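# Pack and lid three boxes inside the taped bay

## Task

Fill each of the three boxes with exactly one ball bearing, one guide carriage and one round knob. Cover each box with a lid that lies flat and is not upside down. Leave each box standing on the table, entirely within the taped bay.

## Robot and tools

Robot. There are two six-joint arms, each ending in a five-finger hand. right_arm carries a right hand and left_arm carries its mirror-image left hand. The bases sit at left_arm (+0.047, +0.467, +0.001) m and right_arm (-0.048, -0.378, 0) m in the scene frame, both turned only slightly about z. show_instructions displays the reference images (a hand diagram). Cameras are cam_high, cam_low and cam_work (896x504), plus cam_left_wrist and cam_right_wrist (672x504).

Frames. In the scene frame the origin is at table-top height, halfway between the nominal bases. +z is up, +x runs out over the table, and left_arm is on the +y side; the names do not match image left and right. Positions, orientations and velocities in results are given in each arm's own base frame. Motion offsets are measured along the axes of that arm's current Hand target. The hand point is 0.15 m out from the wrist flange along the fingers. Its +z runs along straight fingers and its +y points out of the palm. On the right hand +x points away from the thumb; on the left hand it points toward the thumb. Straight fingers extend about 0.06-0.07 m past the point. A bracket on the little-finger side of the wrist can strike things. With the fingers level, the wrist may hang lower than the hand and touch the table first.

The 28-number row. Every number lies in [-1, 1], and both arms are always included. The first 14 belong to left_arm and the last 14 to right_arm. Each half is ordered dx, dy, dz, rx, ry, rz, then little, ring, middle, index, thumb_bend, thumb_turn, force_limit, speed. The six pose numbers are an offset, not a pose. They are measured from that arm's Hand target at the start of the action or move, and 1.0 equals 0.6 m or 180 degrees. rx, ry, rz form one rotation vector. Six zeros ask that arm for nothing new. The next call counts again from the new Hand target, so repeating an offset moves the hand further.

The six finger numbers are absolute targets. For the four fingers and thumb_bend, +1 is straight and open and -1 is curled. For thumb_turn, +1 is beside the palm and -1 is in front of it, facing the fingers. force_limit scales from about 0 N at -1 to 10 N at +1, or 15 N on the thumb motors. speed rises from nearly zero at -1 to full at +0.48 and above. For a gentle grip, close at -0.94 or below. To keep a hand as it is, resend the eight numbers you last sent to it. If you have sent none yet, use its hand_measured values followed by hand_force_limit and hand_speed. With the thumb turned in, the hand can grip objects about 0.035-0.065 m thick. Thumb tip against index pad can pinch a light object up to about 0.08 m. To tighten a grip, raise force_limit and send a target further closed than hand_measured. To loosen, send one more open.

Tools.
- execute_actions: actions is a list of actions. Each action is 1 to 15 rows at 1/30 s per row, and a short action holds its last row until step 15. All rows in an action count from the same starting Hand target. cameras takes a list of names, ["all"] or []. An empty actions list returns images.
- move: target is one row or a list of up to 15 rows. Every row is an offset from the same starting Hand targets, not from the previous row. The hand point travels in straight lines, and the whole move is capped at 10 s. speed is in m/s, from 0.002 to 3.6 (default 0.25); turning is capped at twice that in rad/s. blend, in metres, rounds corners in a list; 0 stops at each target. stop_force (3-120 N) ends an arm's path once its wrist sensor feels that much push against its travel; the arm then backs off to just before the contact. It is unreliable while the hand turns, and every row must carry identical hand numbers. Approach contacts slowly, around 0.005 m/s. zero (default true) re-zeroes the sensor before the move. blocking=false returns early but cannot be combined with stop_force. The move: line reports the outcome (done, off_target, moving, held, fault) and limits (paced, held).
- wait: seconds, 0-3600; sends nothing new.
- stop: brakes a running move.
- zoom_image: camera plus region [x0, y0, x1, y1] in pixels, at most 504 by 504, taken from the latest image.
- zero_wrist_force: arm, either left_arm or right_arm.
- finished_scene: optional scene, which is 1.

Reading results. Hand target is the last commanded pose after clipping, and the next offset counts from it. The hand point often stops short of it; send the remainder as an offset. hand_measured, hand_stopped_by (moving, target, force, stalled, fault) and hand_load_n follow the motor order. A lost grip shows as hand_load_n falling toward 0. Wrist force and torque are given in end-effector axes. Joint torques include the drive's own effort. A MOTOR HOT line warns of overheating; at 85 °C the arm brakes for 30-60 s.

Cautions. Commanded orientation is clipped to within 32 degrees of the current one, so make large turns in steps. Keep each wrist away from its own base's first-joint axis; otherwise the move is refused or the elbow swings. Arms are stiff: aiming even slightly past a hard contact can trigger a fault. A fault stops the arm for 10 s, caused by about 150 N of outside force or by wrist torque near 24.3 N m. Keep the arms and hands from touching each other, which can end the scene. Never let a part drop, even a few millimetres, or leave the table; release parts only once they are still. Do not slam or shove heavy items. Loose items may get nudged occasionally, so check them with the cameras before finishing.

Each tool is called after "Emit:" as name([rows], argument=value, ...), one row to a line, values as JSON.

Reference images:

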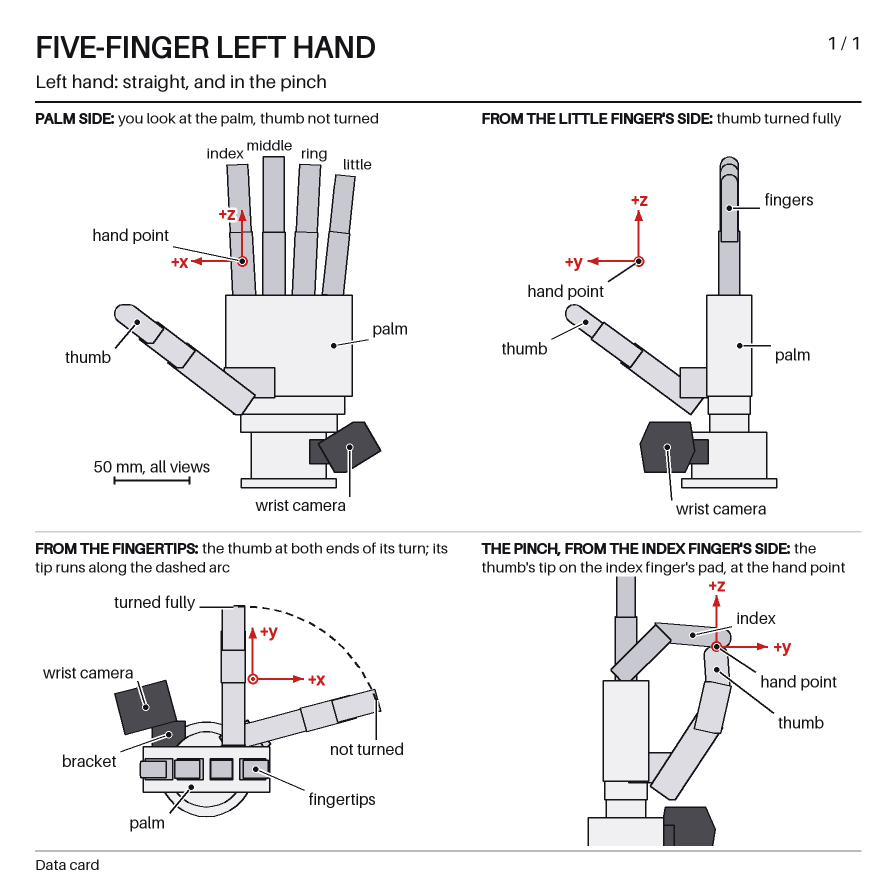

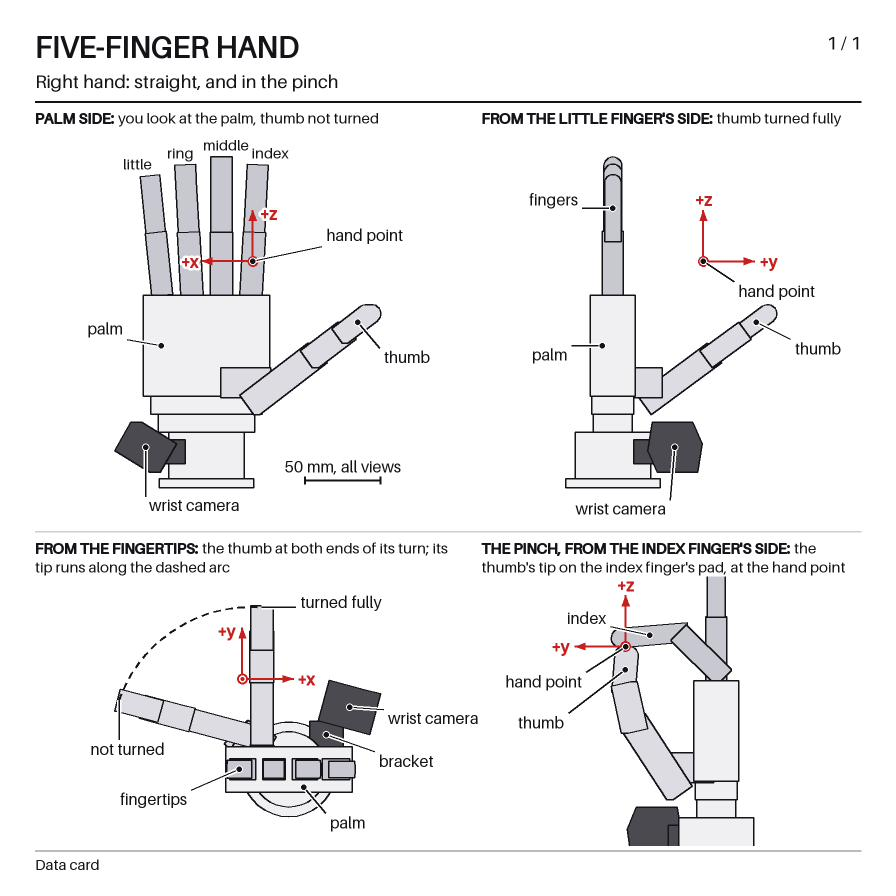

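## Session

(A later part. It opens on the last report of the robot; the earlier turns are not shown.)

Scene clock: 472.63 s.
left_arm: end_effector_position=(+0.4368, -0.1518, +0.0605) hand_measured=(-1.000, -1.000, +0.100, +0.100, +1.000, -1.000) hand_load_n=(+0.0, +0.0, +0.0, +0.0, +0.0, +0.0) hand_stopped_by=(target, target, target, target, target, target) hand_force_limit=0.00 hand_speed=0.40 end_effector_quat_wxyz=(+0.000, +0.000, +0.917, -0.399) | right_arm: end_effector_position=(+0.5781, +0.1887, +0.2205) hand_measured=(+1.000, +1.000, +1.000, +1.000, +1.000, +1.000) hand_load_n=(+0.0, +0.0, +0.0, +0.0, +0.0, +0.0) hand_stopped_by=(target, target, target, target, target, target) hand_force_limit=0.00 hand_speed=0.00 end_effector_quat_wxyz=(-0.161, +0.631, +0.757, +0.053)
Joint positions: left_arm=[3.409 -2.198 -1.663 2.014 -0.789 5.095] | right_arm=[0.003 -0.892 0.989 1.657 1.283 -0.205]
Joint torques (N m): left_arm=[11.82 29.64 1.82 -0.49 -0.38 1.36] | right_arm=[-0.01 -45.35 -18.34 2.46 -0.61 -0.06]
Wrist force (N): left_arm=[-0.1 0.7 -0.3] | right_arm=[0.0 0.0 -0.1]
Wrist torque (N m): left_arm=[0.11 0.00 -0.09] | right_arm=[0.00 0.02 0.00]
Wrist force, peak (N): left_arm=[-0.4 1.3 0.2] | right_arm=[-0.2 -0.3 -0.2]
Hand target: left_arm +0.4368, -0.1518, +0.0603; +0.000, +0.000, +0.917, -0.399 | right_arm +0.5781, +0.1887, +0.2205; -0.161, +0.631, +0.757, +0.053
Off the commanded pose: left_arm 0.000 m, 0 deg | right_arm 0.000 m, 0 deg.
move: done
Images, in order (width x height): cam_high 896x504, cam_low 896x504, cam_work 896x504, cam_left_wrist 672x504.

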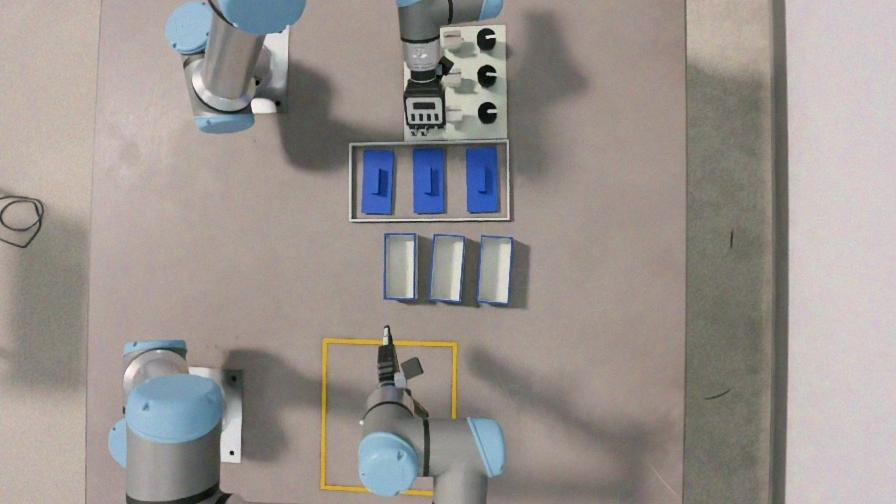

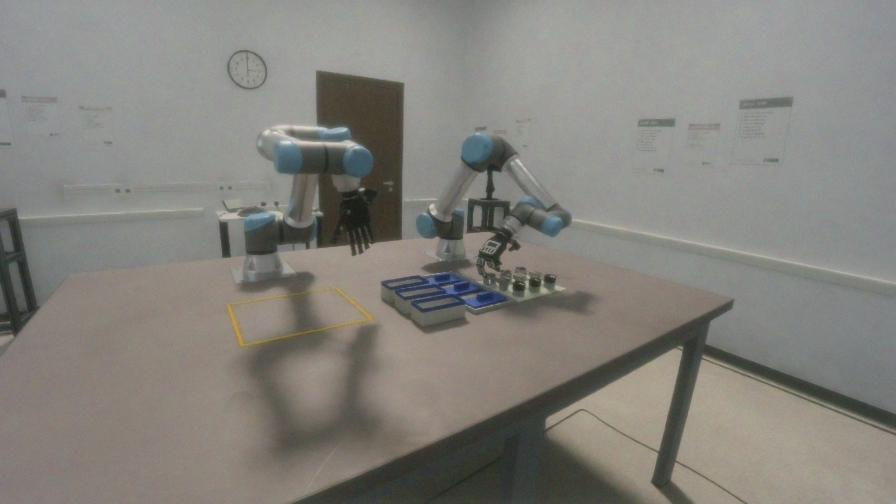

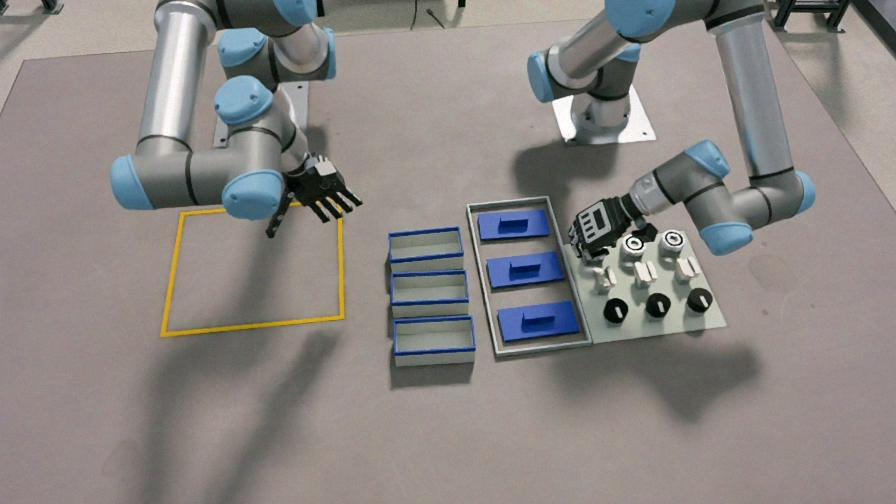

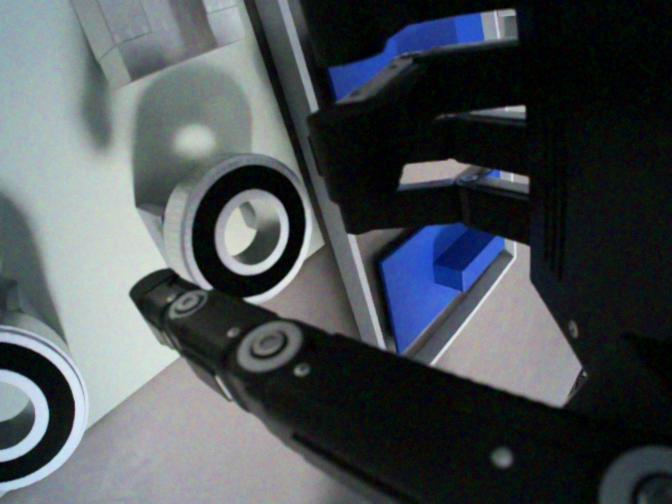

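Emit:
move(target=[0,0.028,0.0261,0,0,0,-1,-1,0.1,0.1,1,-1,0,0.4,0,0,0,0,0,0,1,1,1,1,1,1,0,0], cameras=["cam_left_wrist","cam_low","cam_high","cam_work"], speed=0.05, stop_force=5)

Emit:
zoom_image(camera="cam_low", region=[465, 230, 565, 310])

Emit:
zoom_image(camera="cam_work", region=[540, 180, 660, 280])

Scene clock: 486.03 s.
left_arm: end_effector_position=(+0.4368, -0.1518, +0.0374) hand_measured=(-1.000, -1.000, +0.100, +0.100, +1.000, -1.000) hand_load_n=(+0.0, +0.0, +0.0, +0.0, +0.0, +0.0) hand_stopped_by=(target, target, target, target, target, target) hand_force_limit=0.00 hand_speed=0.40 end_effector_quat_wxyz=(+0.000, +0.000, +0.917, -0.399) | right_arm: end_effector_position=(+0.5781, +0.1887, +0.2205) hand_measured=(+1.000, +1.000, +1.000, +1.000, +1.000, +1.000) hand_load_n=(+0.0, +0.0, +0.0, +0.0, +0.0, +0.0) hand_stopped_by=(target, target, target, target, target, target) hand_force_limit=0.00 hand_speed=0.00 end_effector_quat_wxyz=(-0.161, +0.631, +0.757, +0.053)
Joint positions: left_arm=[3.409 -2.235 -1.674 2.061 -0.789 5.095] | right_arm=[0.003 -0.892 0.989 1.657 1.283 -0.205]
Joint torques (N m): left_arm=[-4.66 28.21 0.5 -0.75 1.99 -0.98] | right_arm=[-0.25 -43.98 -19.23 2.38 -0.73 0.06]
Wrist force (N): left_arm=[-0.1 0.4 -0.2] | right_arm=[-0.2 0.0 -0.1]
Wrist torque (N m): left_arm=[0.06 0.03 -0.09] | right_arm=[0.00 0.05 -0.02]
Wrist force, peak (N): left_arm=[-0.3 0.8 -0.5] | right_arm=[-0.4 -0.2 -0.3]
Hand target: left_arm +0.4368, -0.1518, +0.0374; +0.000, +0.000, +0.917, -0.399 | right_arm +0.5781, +0.1887, +0.2205; -0.161, +0.631, +0.757, +0.053
Off the commanded pose: left_arm 0.000 m, 0 deg | right_arm 0.000 m, 0 deg.
move: done
Images, in order (width x height): cam_high 896x504, cam_low 896x504, cam_work 896x504, cam_left_wrist 672x504.

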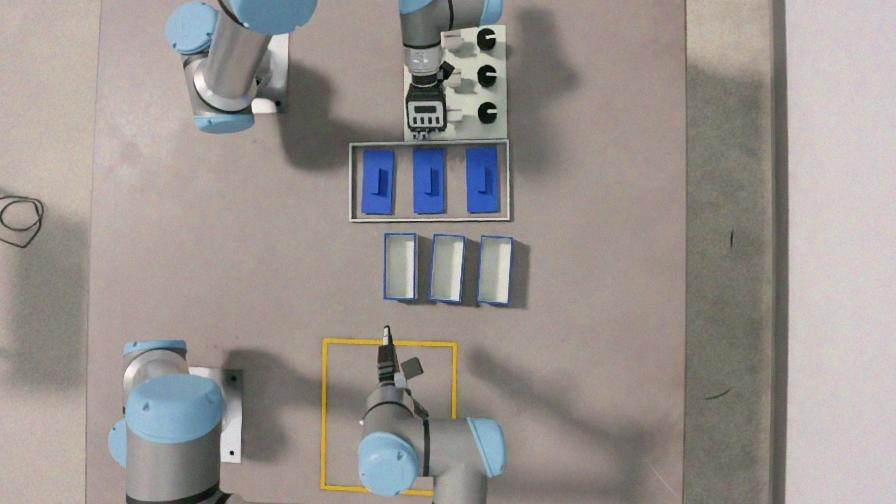

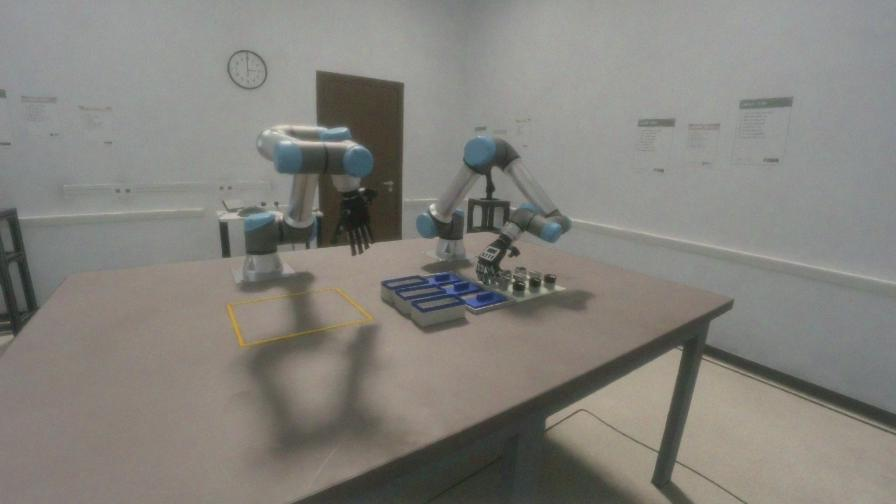

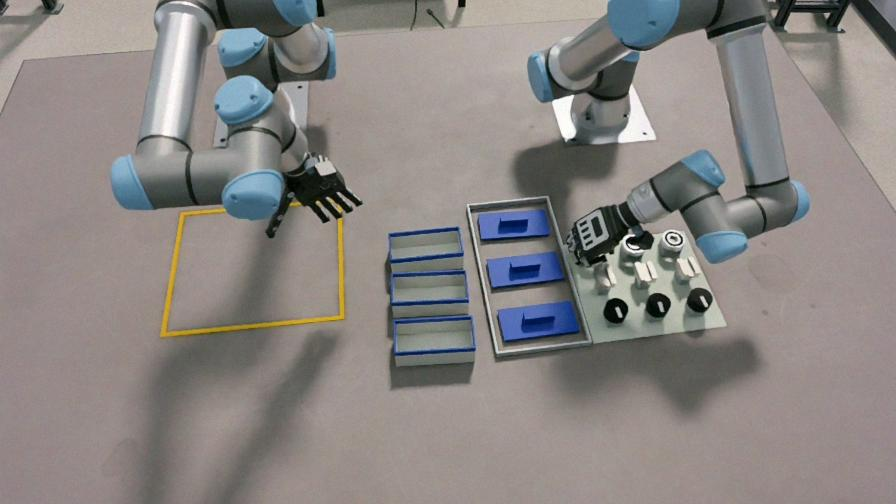

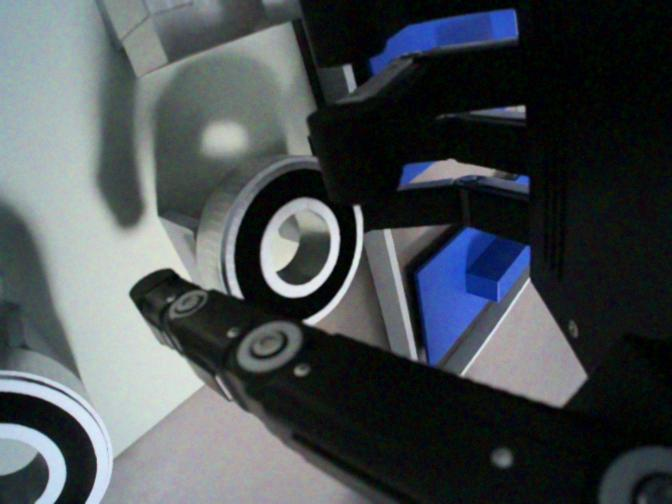

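Scaled by 5.040 from the camera's image (finer frame: 1280x720).

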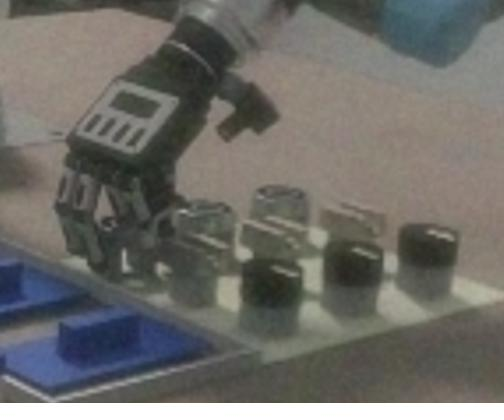

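Scaled by 4.200 from the camera's image (finer frame: 1280x720).

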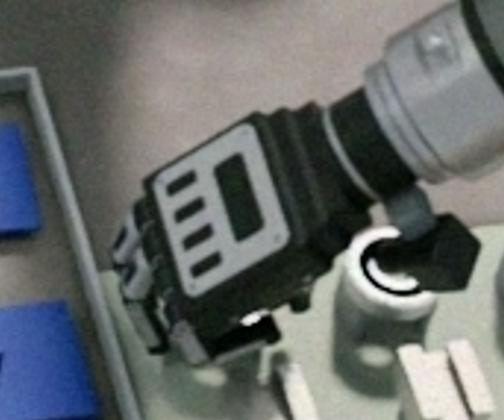

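Emit:
move([
  [0,-0.0097,-0.0091,0,0,0,-1,-1,0.1,0.1,1,-1,-0.4,-0.7,0,0,0,0,0,0,1,1,1,1,1,1,0,0],
  [0,-0.0097,-0.0091,0,0,0,-1,-1,0.1,0.1,0.84,-1,-0.8,-0.8,0,0,0,0,0,0,1,1,1,1,1,1,0,0],
  [0,-0.0097,-0.0091,0,0,0,-1,-1,-0.5,-0.5,0.84,-1,-0.4,-0.9,0,0,0,0,0,0,1,1,1,1,1,1,0,0],
], cameras=["cam_left_wrist","cam_low","cam_work"], speed=0.05)

Emit:
zoom_image(camera="cam_low", region=[465, 230, 565, 310])

Scene clock: 533.60 s.
left_arm: end_effector_position=(+0.4368, -0.1518, +0.0453) hand_measured=(-1.000, -1.000, -0.038, -0.084, +0.842, -1.000) hand_load_n=(+0.0, +0.0, +2.0, +4.0, +5.0, +0.5) hand_stopped_by=(target, target, force, force, target, target) hand_force_limit=-0.40 hand_speed=-0.90 end_effector_quat_wxyz=(+0.000, +0.000, +0.917, -0.399) | right_arm: end_effector_position=(+0.5781, +0.1887, +0.2205) hand_measured=(+1.000, +1.000, +1.000, +1.000, +1.000, +1.000) hand_load_n=(+0.0, +0.0, +0.0, +0.0, +0.0, +0.0) hand_stopped_by=(target, target, target, target, target, target) hand_force_limit=0.00 hand_speed=0.00 end_effector_quat_wxyz=(-0.161, +0.631, +0.757, +0.053)
Joint positions: left_arm=[3.409 -2.222 -1.67 2.045 -0.789 5.095] | right_arm=[0.003 -0.892 0.989 1.657 1.283 -0.205]
Joint torques (N m): left_arm=[11.98 56.79 24.47 -4.9 -0.18 1.16] | right_arm=[-0.22 -44.78 -18.53 2.42 -0.73 0.14]
Wrist force (N): left_arm=[-0.2 1.3 0.1] | right_arm=[-0.2 -0.2 0.1]
Wrist torque (N m): left_arm=[0.12 0.02 -0.10] | right_arm=[-0.04 0.04 -0.02]
Wrist force, peak (N): left_arm=[-0.2 1.6 0.5] | right_arm=[-0.5 -0.2 -0.1]
Hand target: left_arm +0.4368, -0.1518, +0.0453; +0.000, +0.000, +0.917, -0.399 | right_arm +0.5781, +0.1887, +0.2205; -0.161, +0.631, +0.757, +0.053
Off the commanded pose: left_arm 0.000 m, 0 deg | right_arm 0.000 m, 0 deg.
move: done
Images, in order (width x height): cam_low 896x504, cam_work 896x504, cam_left_wrist 672x504.

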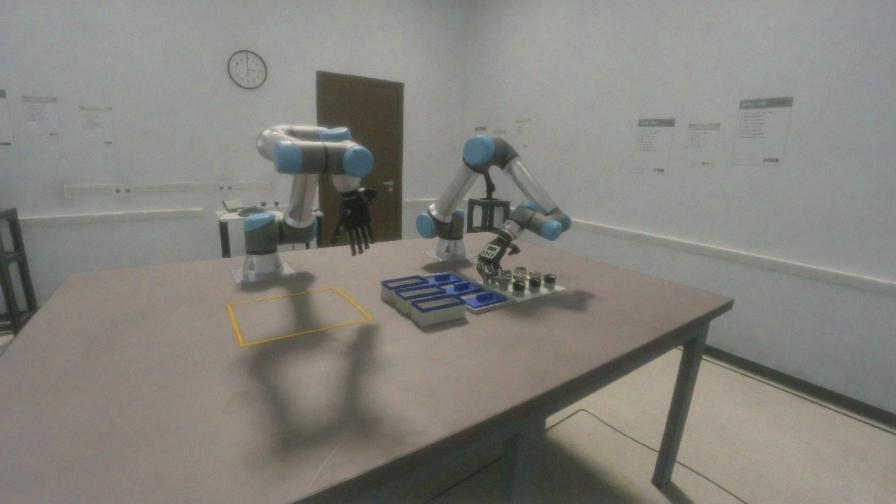

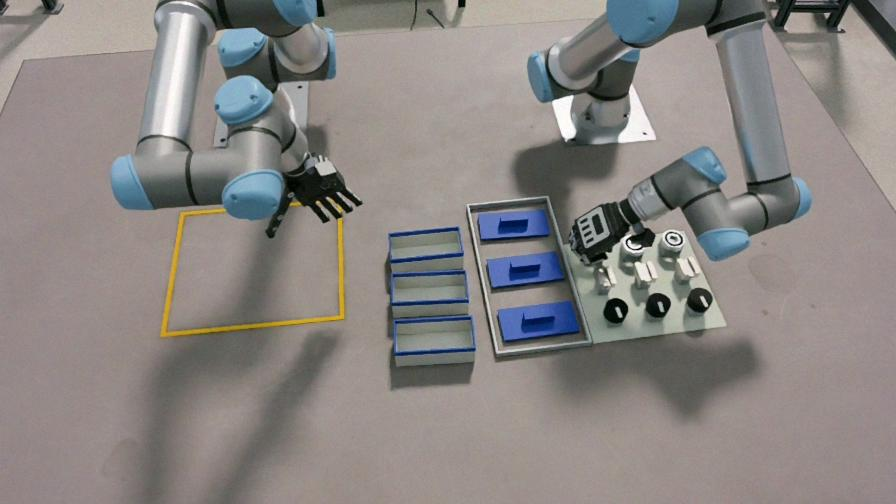

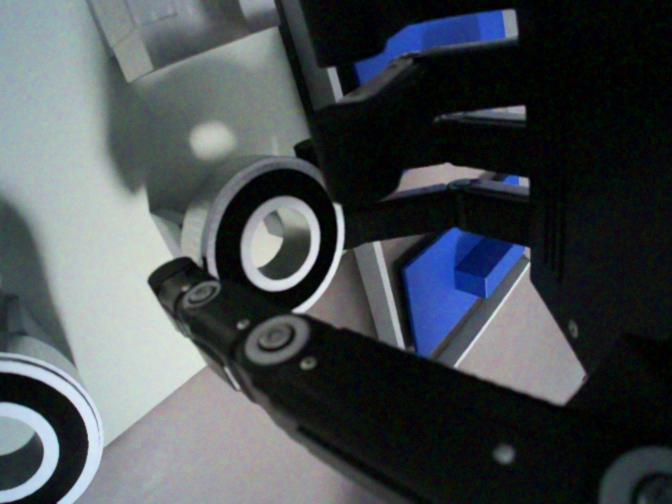

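Scaled by 5.040 from the camera's image (finer frame: 1280x720).

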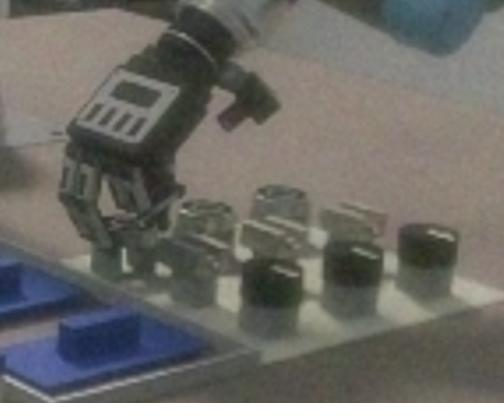

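Emit:
move(target=[0,-0.085,-0.0796,0,0,0,-1,-1,-0.5,-0.5,0.84,-1,-0.4,-0.9,0,0,0,0,0,0,1,1,1,1,1,1,0,0], cameras=["cam_left_wrist","cam_low"], speed=0.06)

Emit:
zoom_image(camera="cam_low", region=[465, 210, 565, 290])

Scene clock: 540.57 s.
left_arm: end_effector_position=(+0.4368, -0.1517, +0.1151) hand_measured=(-1.000, -1.000, -0.038, -0.084, +0.842, -1.000) hand_load_n=(+0.0, +0.0, +2.5, +4.0, +5.0, +0.5) hand_stopped_by=(target, target, force, force, target, target) hand_force_limit=-0.40 hand_speed=-0.90 end_effector_quat_wxyz=(+0.000, +0.000, +0.917, -0.399) | right_arm: end_effector_position=(+0.5781, +0.1887, +0.2205) hand_measured=(+1.000, +1.000, +1.000, +1.000, +1.000, +1.000) hand_load_n=(+0.0, +0.0, +0.0, +0.0, +0.0, +0.0) hand_stopped_by=(target, target, target, target, target, target) hand_force_limit=0.00 hand_speed=0.00 end_effector_quat_wxyz=(-0.161, +0.631, +0.757, +0.053)
Joint positions: left_arm=[3.409 -2.119 -1.626 1.898 -0.789 5.095] | right_arm=[0.003 -0.892 0.989 1.657 1.283 -0.205]
Joint torques (N m): left_arm=[13.01 55.1 24.69 -5.14 0.12 1.35] | right_arm=[-0.22 -44.46 -18.6 2.36 -0.83 0.14]
Wrist force (N): left_arm=[-0.4 1.4 0.5] | right_arm=[-0.2 0.0 -0.1]
Wrist torque (N m): left_arm=[0.11 0.04 -0.14] | right_arm=[-0.01 0.05 -0.02]
Wrist force, peak (N): left_arm=[-0.4 1.8 0.7] | right_arm=[-0.4 0.1 0.2]
Hand target: left_arm +0.4368, -0.1517, +0.1152; +0.000, +0.000, +0.917, -0.399 | right_arm +0.5781, +0.1887, +0.2205; -0.161, +0.631, +0.757, +0.053
Off the commanded pose: left_arm 0.000 m, 0 deg | right_arm 0.000 m, 0 deg.
move: done
Images, in order (width x height): cam_low 896x504, cam_left_wrist 672x504.

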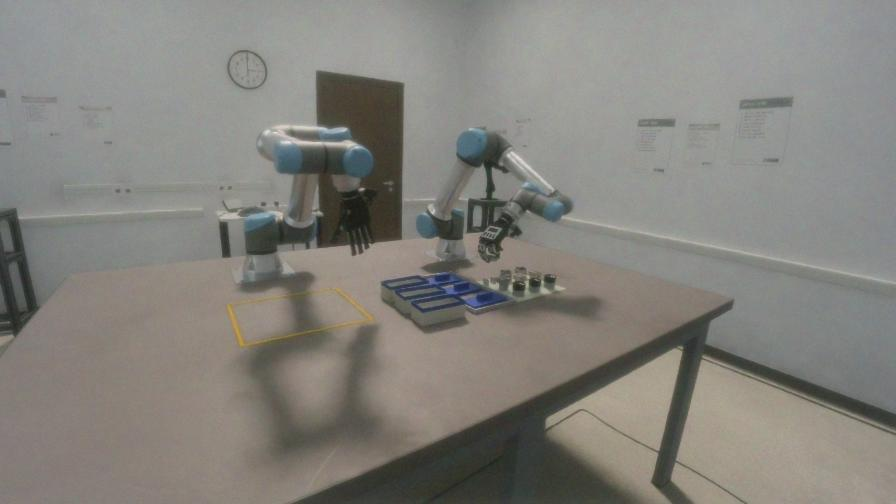

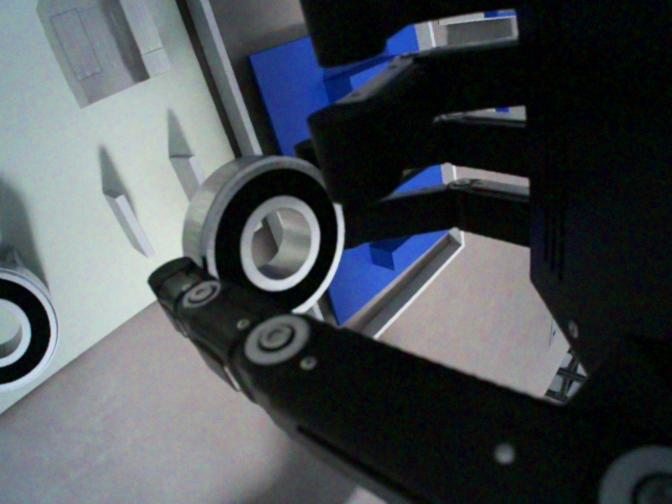

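Scaled by 5.040 from the camera's image (finer frame: 1280x720).

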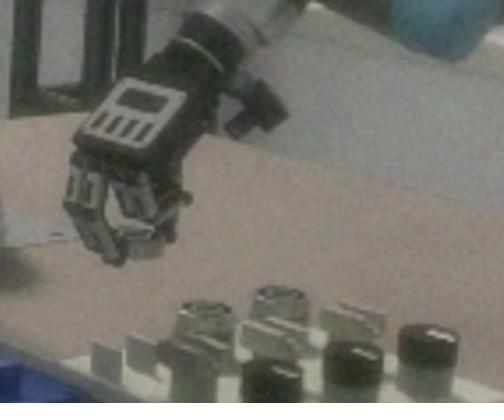

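Emit:
move([
  [0,0.085,0.0796,0,0,0,-1,-1,-0.5,-0.5,0.84,-1,-0.4,-0.9,0,0,0,0,0,0,1,1,1,1,1,1,0,0],
  [0,0.085,0.0796,0,0,0,-1,-1,0.1,0.1,0.86,-1,-0.4,-0.6,0,0,0,0,0,0,1,1,1,1,1,1,0,0],
  [0,0.0759,0.0711,0,0,0,-1,-1,0.1,0.1,0.86,-1,-0.4,-0.6,0,0,0,0,0,0,1,1,1,1,1,1,0,0],
  [0,0.0759,0.0711,0,0,0,-1,-1,-0.5,-0.5,0.84,-1,-0.4,-0.9,0,0,0,0,0,0,1,1,1,1,1,1,0,0],
], cameras=["cam_left_wrist"], speed=0.06)

Scene clock: 622.17 s.
left_arm: end_effector_position=(+0.4368, -0.1518, +0.0528) hand_measured=(-1.000, -1.000, -0.112, -0.500, +0.840, -1.000) hand_load_n=(+0.0, +0.0, +1.5, +0.0, +2.5, +0.0) hand_stopped_by=(target, target, force, target, target, target) hand_force_limit=-0.40 hand_speed=-0.90 end_effector_quat_wxyz=(+0.000, +0.000, +0.917, -0.399) | right_arm: end_effector_position=(+0.5781, +0.1887, +0.2205) hand_measured=(+1.000, +1.000, +1.000, +1.000, +1.000, +1.000) hand_load_n=(+0.0, +0.0, +0.0, +0.0, +0.0, +0.0) hand_stopped_by=(target, target, target, target, target, target) hand_force_limit=0.00 hand_speed=0.00 end_effector_quat_wxyz=(-0.161, +0.631, +0.757, +0.053)
Joint positions: left_arm=[3.409 -2.21 -1.667 2.03 -0.789 5.095] | right_arm=[0.003 -0.892 0.989 1.657 1.283 -0.205]
Joint torques (N m): left_arm=[3.3 45.8 17.83 -0.66 -0.78 1.34] | right_arm=[-0.52 -44.09 -18.14 2.4 -0.91 0.21]
Wrist force (N): left_arm=[-0.3 -2.6 -3.9] | right_arm=[-0.1 0.1 -0.1]
Wrist torque (N m): left_arm=[-0.11 -0.04 0.00] | right_arm=[0.00 0.03 0.00]
Wrist force, peak (N): left_arm=[0.3 -6.2 -3.1] | right_arm=[-0.4 -0.3 -0.1]
Hand target: left_arm +0.4368, -0.1518, +0.0528; +0.000, +0.000, +0.917, -0.399 | right_arm +0.5781, +0.1887, +0.2205; -0.161, +0.631, +0.757, +0.053
Off the commanded pose: left_arm 0.000 m, 0 deg | right_arm 0.000 m, 0 deg.
move: done

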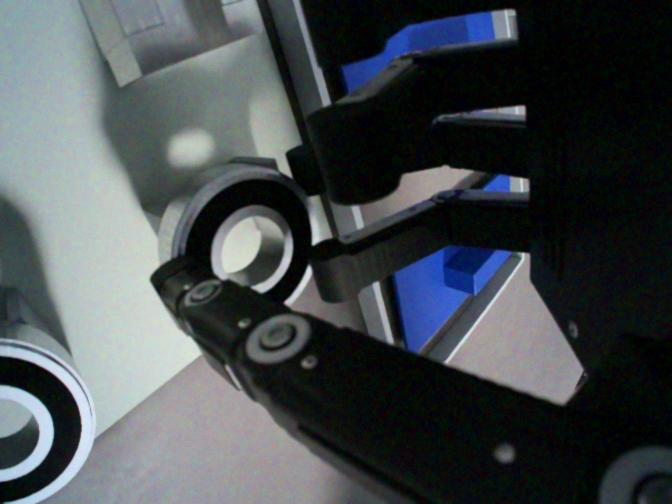

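Emit:
move(target=[0,0,0,0,0,0,-1,-1,0.1,0.1,0.86,-1,-0.4,-0.6,0,0,0,0,0,0,1,1,1,1,1,1,0,0], cameras=["cam_left_wrist","cam_low","cam_work"])

Emit:
zoom_image(camera="cam_low", region=[465, 230, 565, 310])

Emit:
zoom_image(camera="cam_left_wrist", region=[100, 100, 400, 350])

Scene clock: 638.17 s.
left_arm: end_effector_position=(+0.4368, -0.1518, +0.0528) hand_measured=(-1.000, -1.000, +0.100, +0.100, +0.860, -1.000) hand_load_n=(+0.0, +0.0, +0.0, +0.0, +0.0, +0.0) hand_stopped_by=(target, target, target, target, target, target) hand_force_limit=-0.40 hand_speed=-0.60 end_effector_quat_wxyz=(+0.000, +0.000, +0.917, -0.399) | right_arm: end_effector_position=(+0.5781, +0.1887, +0.2205) hand_measured=(+1.000, +1.000, +1.000, +1.000, +1.000, +1.000) hand_load_n=(+0.0, +0.0, +0.0, +0.0, +0.0, +0.0) hand_stopped_by=(target, target, target, target, target, target) hand_force_limit=0.00 hand_speed=0.00 end_effector_quat_wxyz=(-0.161, +0.631, +0.757, +0.053)
Joint positions: left_arm=[3.409 -2.21 -1.667 2.03 -0.789 5.095] | right_arm=[0.003 -0.892 0.989 1.657 1.283 -0.205]
Joint torques (N m): left_arm=[11.45 31.07 10.26 -0.7 0.92 1.2] | right_arm=[0.25 -44.43 -18.52 2.33 -0.94 0.1]
Wrist force (N): left_arm=[0.0 -0.3 -0.8] | right_arm=[-0.2 0.0 0.1]
Wrist torque (N m): left_arm=[-0.01 -0.01 -0.02] | right_arm=[-0.01 0.03 -0.01]
Wrist force, peak (N): left_arm=[0.5 -4.2 -4.4] | right_arm=[-0.5 0.0 0.0]
Hand target: left_arm +0.4368, -0.1518, +0.0528; +0.000, +0.000, +0.917, -0.399 | right_arm +0.5781, +0.1887, +0.2205; -0.161, +0.631, +0.757, +0.053
Off the commanded pose: left_arm 0.000 m, 0 deg | right_arm 0.000 m, 0 deg.
move: done
Images, in order (width x height): cam_low 896x504, cam_work 896x504, cam_left_wrist 672x504.

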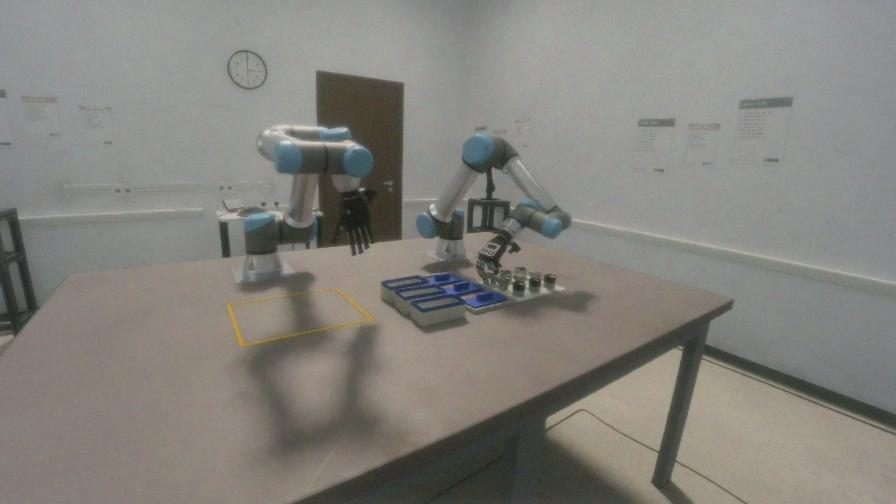

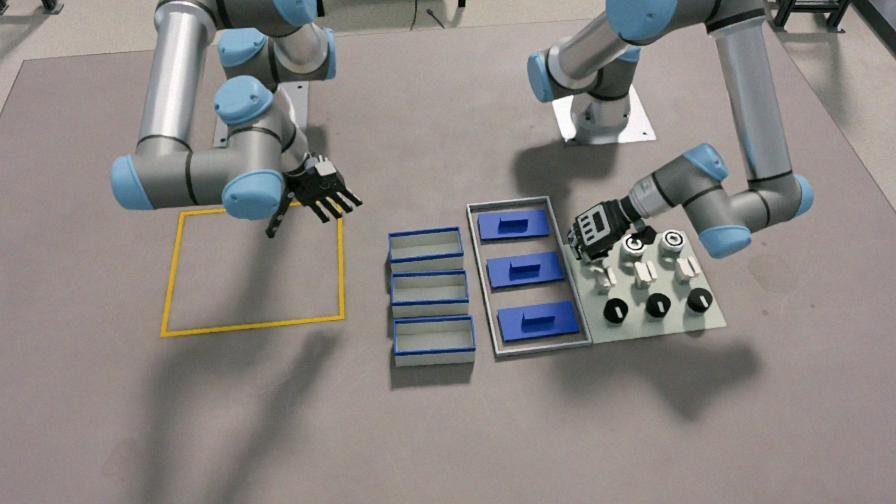

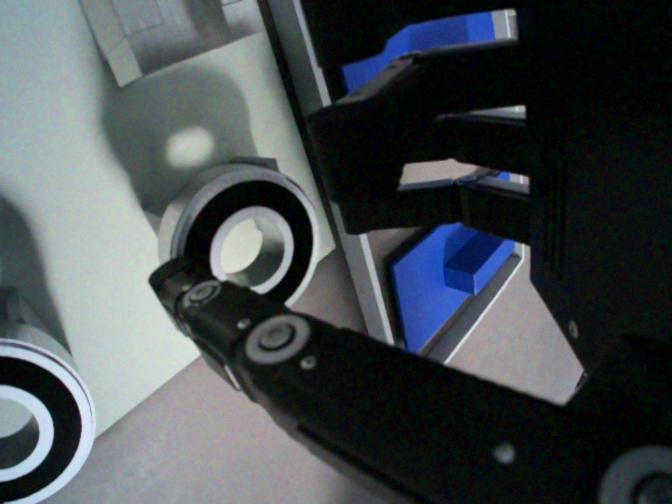

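Scaled by 5.040 from the camera's image (finer frame: 1280x720).

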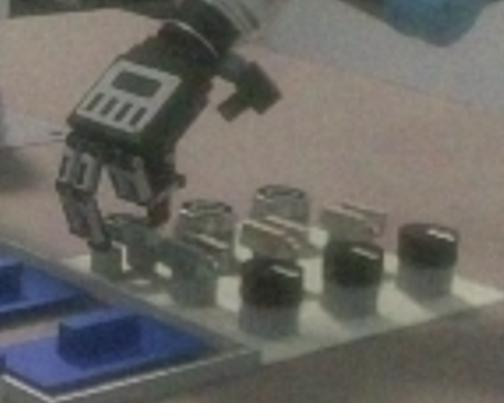

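Scaled by 1.680 from the camera's image (finer frame: 960x720).

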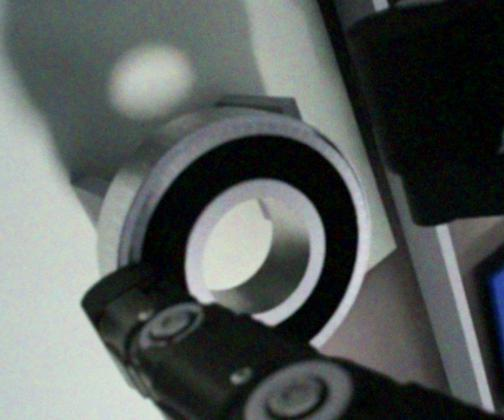

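Emit:
move([
  [0,0,0,0,0,0,-1,-1,0.1,0.1,1,-1,-0.4,-0.6,0,0,0,0,0,0,1,1,1,1,1,1,0,0],
  [0,0.0067,0.0062,0,0,0,-1,-1,0.1,0.1,0.86,-1,-0.4,-0.6,0,0,0,0,0,0,1,1,1,1,1,1,0,0],
  [0,0.0067,0.0062,0,0,0,-1,-1,-0.5,-0.5,0.86,-1,-0.4,-0.9,0,0,0,0,0,0,1,1,1,1,1,1,0,0],
], cameras=["cam_left_wrist"], speed=0.06)

Emit:
zoom_image(camera="cam_left_wrist", region=[100, 100, 400, 350])

Scene clock: 654.20 s.
left_arm: end_effector_position=(+0.4368, -0.1518, +0.0473) hand_measured=(-1.000, -1.000, -0.056, -0.104, +0.862, -1.000) hand_load_n=(+0.0, +0.0, +1.5, +3.5, +5.0, +0.0) hand_stopped_by=(target, target, force, force, target, target) hand_force_limit=-0.40 hand_speed=-0.90 end_effector_quat_wxyz=(+0.000, +0.000, +0.917, -0.399) | right_arm: end_effector_position=(+0.5781, +0.1887, +0.2205) hand_measured=(+1.000, +1.000, +1.000, +1.000, +1.000, +1.000) hand_load_n=(+0.0, +0.0, +0.0, +0.0, +0.0, +0.0) hand_stopped_by=(target, target, target, target, target, target) hand_force_limit=0.00 hand_speed=0.00 end_effector_quat_wxyz=(-0.161, +0.631, +0.757, +0.053)
Joint positions: left_arm=[3.409 -2.219 -1.67 2.041 -0.789 5.095] | right_arm=[0.003 -0.892 0.989 1.657 1.283 -0.205]
Joint torques (N m): left_arm=[11.9 29.04 1.15 -1.13 -0.19 -1] | right_arm=[0.47 -43.17 -18.63 2.36 -0.8 0.07]
Wrist force (N): left_arm=[-0.1 0.8 0.0] | right_arm=[-0.2 -0.2 -0.1]
Wrist torque (N m): left_arm=[0.07 0.00 -0.03] | right_arm=[-0.04 0.04 -0.02]
Wrist force, peak (N): left_arm=[0.0 -0.9 -1.7] | right_arm=[-0.2 -0.3 -0.4]
Hand target: left_arm +0.4368, -0.1518, +0.0473; +0.000, +0.000, +0.917, -0.399 | right_arm +0.5781, +0.1887, +0.2205; -0.161, +0.631, +0.757, +0.053
Off the commanded pose: left_arm 0.000 m, 0 deg | right_arm 0.000 m, 0 deg.
move: done

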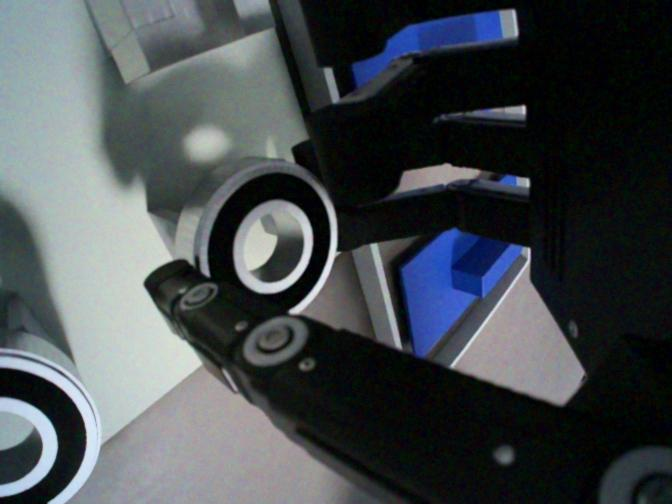

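Scaled by 1.680 from the camera's image (finer frame: 960x720).

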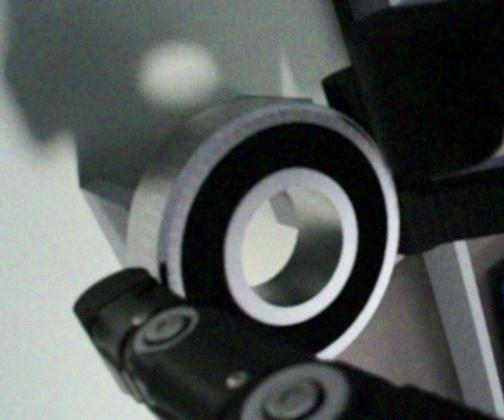

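Emit:
move([
  [0,0,0,0,0,0,-1,-1,0.1,0.1,1,-1,-0.4,-0.4,0,0,0,0,0,0,1,1,1,1,1,1,0,0],
  [0,-0.0609,-0.0568,0,0,0,-1,-1,0.1,0.1,1,-1,-0.4,-0.4,0,0,0,0,0,0,1,1,1,1,1,1,0,0],
  [-0.0133,-0.0587,-0.0548,0,-0.0682,0.0731,-1,-1,-1,0.15,1,-0.76,-0.4,0,0,0,0,0,0,0,1,1,1,1,1,1,0,0],
], cameras=["cam_left_wrist","cam_high","cam_low"], speed=0.1)

Emit:
zoom_image(camera="cam_high", region=[350, 20, 530, 150])

Emit:
zoom_image(camera="cam_low", region=[465, 210, 565, 290])

Scene clock: 840.57 s.
left_arm: end_effector_position=(+0.4448, -0.1518, +0.0955) hand_measured=(-1.000, -1.000, -1.000, +0.150, +1.000, -0.760) hand_load_n=(+0.0, +0.0, +0.0, +0.0, +0.0, +0.0) hand_stopped_by=(target, target, target, target, target, target) hand_force_limit=-0.40 hand_speed=0.00 end_effector_quat_wxyz=(+0.143, +0.062, +0.906, -0.394) | right_arm: end_effector_position=(+0.5781, +0.1887, +0.2205) hand_measured=(+1.000, +1.000, +1.000, +1.000, +1.000, +1.000) hand_load_n=(-0.5, +0.0, +0.0, +0.0, +0.0, +0.0) hand_stopped_by=(target, target, target, target, target, target) hand_force_limit=0.00 hand_speed=0.00 end_effector_quat_wxyz=(-0.161, +0.631, +0.757, +0.053)
Joint positions: left_arm=[3.45 -2.001 -1.808 2.205 -0.707 5.174] | right_arm=[0.003 -0.892 0.989 1.657 1.283 -0.205]
Joint torques (N m): left_arm=[11.94 48.27 2.21 -0.63 2.7 1.33] | right_arm=[-0.18 -44.07 -18.56 2.37 -0.98 0.08]
Wrist force (N): left_arm=[-0.2 0.1 0.1] | right_arm=[-0.2 0.0 -0.1]
Wrist torque (N m): left_arm=[-0.04 0.04 -0.07] | right_arm=[-0.01 0.05 -0.01]
Wrist force, peak (N): left_arm=[-0.3 1.2 0.2] | right_arm=[-0.1 -0.3 -0.4]
Hand target: left_arm +0.4448, -0.1518, +0.0955; +0.143, +0.062, +0.906, -0.394 | right_arm +0.5781, +0.1887, +0.2205; -0.161, +0.631, +0.757, +0.053
Off the commanded pose: left_arm 0.000 m, 0 deg | right_arm 0.000 m, 0 deg.
move: done
Images, in order (width x height): cam_high 896x504, cam_low 896x504, cam_left_wrist 672x504.

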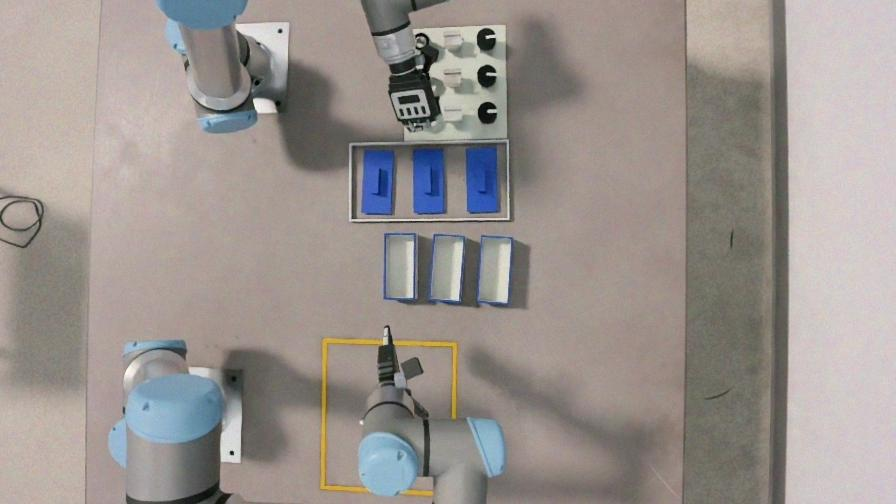

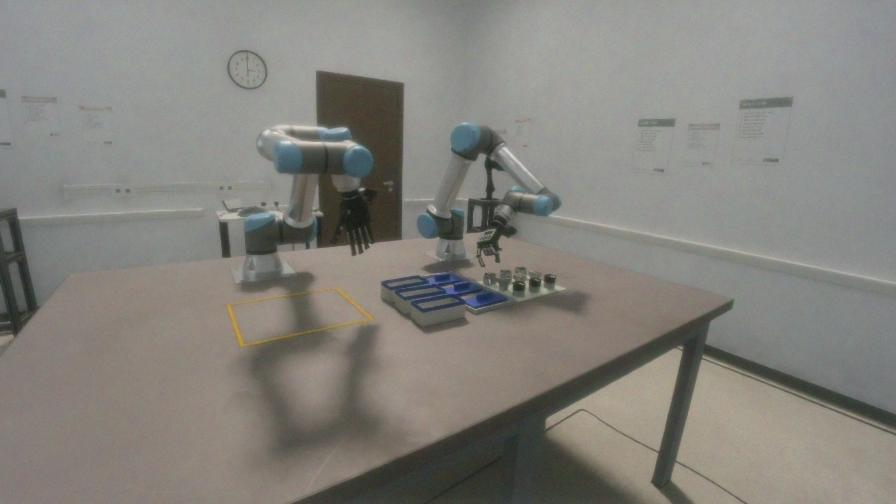

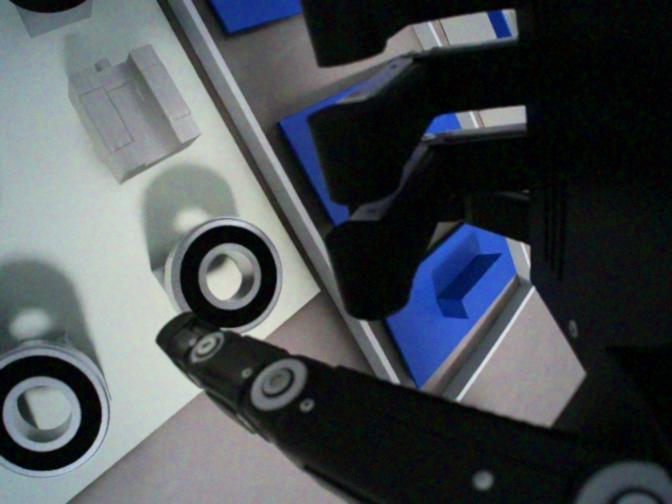

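Scaled by 2.800 from the camera's image (finer frame: 1280x720).

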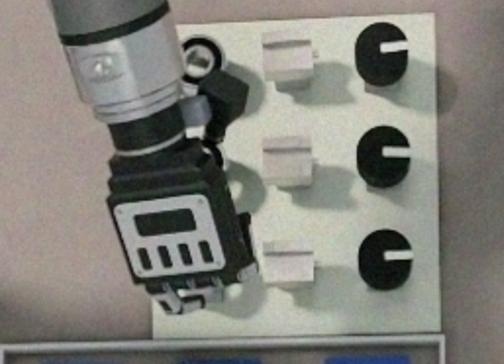

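Scaled by 5.040 from the camera's image (finer frame: 1280x720).

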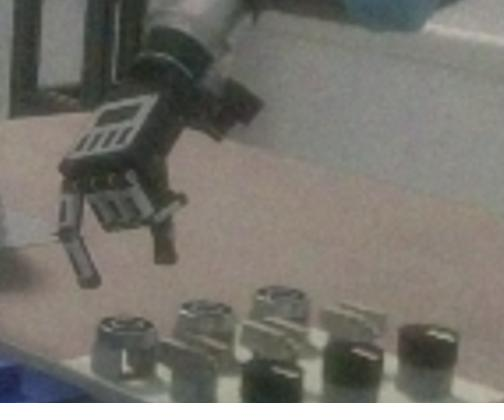

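Emit:
move(target=[0.0258,0.0579,0.0541,0,0,0,-1,-1,-1,0.15,1,-0.76,-0.4,0,0,0,0,0,0,0,1,1,1,1,1,1,0,0], cameras=["cam_left_wrist","cam_low"], speed=0.05, stop_force=6)

Emit:
zoom_image(camera="cam_low", region=[465, 230, 565, 310])

Scene clock: 855.00 s.
left_arm: end_effector_position=(+0.4447, -0.1518, +0.0455) hand_measured=(-1.000, -1.000, -1.000, +0.150, +1.000, -0.760) hand_load_n=(+0.0, +0.0, +0.0, +0.0, +0.0, +0.0) hand_stopped_by=(target, target, target, target, target, target) hand_force_limit=-0.40 hand_speed=0.00 end_effector_quat_wxyz=(+0.143, +0.062, +0.906, -0.394) | right_arm: end_effector_position=(+0.5781, +0.1887, +0.2205) hand_measured=(+1.000, +1.000, +1.000, +1.000, +1.000, +1.000) hand_load_n=(+0.0, +0.0, +0.0, +0.0, +0.0, +0.0) hand_stopped_by=(target, target, target, target, target, target) hand_force_limit=0.00 hand_speed=0.00 end_effector_quat_wxyz=(-0.161, +0.631, +0.757, +0.053)
Joint positions: left_arm=[3.45 -2.082 -1.845 2.323 -0.707 5.174] | right_arm=[0.003 -0.892 0.989 1.657 1.283 -0.205]
Joint torques (N m): left_arm=[-15.24 21.64 1.66 -0.56 0.73 -1.39] | right_arm=[-0.11 -43.61 -18.78 2.36 -1.15 0.06]
Wrist force (N): left_arm=[-0.2 0.2 0.0] | right_arm=[0.0 -0.1 0.1]
Wrist torque (N m): left_arm=[-0.03 0.05 -0.07] | right_arm=[-0.02 0.02 0.00]
Wrist force, peak (N): left_arm=[-0.1 0.2 0.5] | right_arm=[-0.5 -0.1 -0.1]
Hand target: left_arm +0.4447, -0.1518, +0.0455; +0.143, +0.062, +0.906, -0.394 | right_arm +0.5781, +0.1887, +0.2205; -0.161, +0.631, +0.757, +0.053
Off the commanded pose: left_arm 0.000 m, 0 deg | right_arm 0.000 m, 0 deg.
move: done
Images, in order (width x height): cam_low 896x504, cam_left_wrist 672x504.

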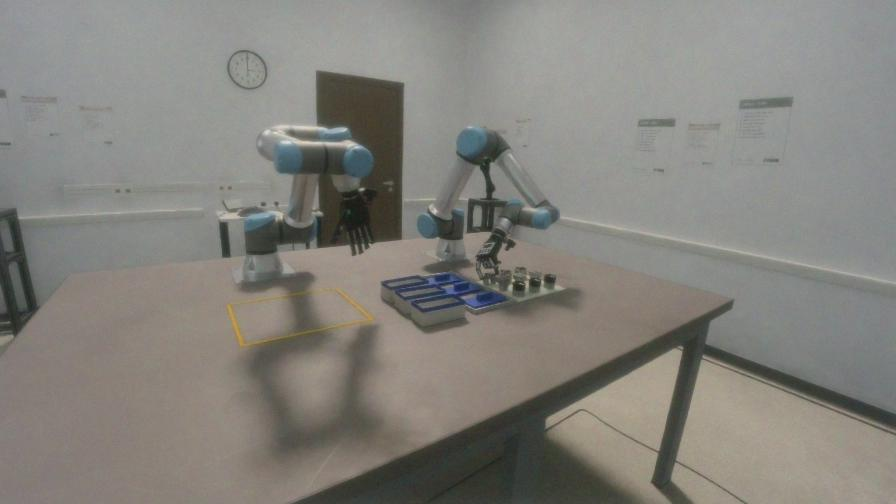

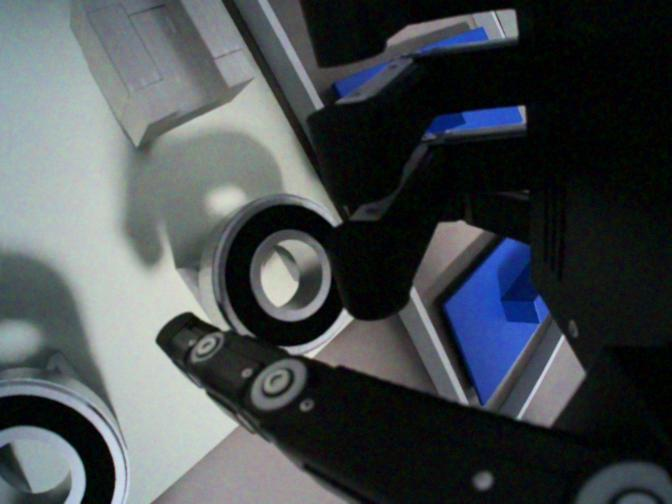

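Scaled by 5.040 from the camera's image (finer frame: 1280x720).

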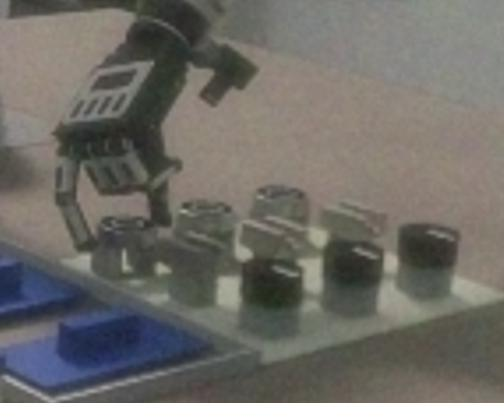

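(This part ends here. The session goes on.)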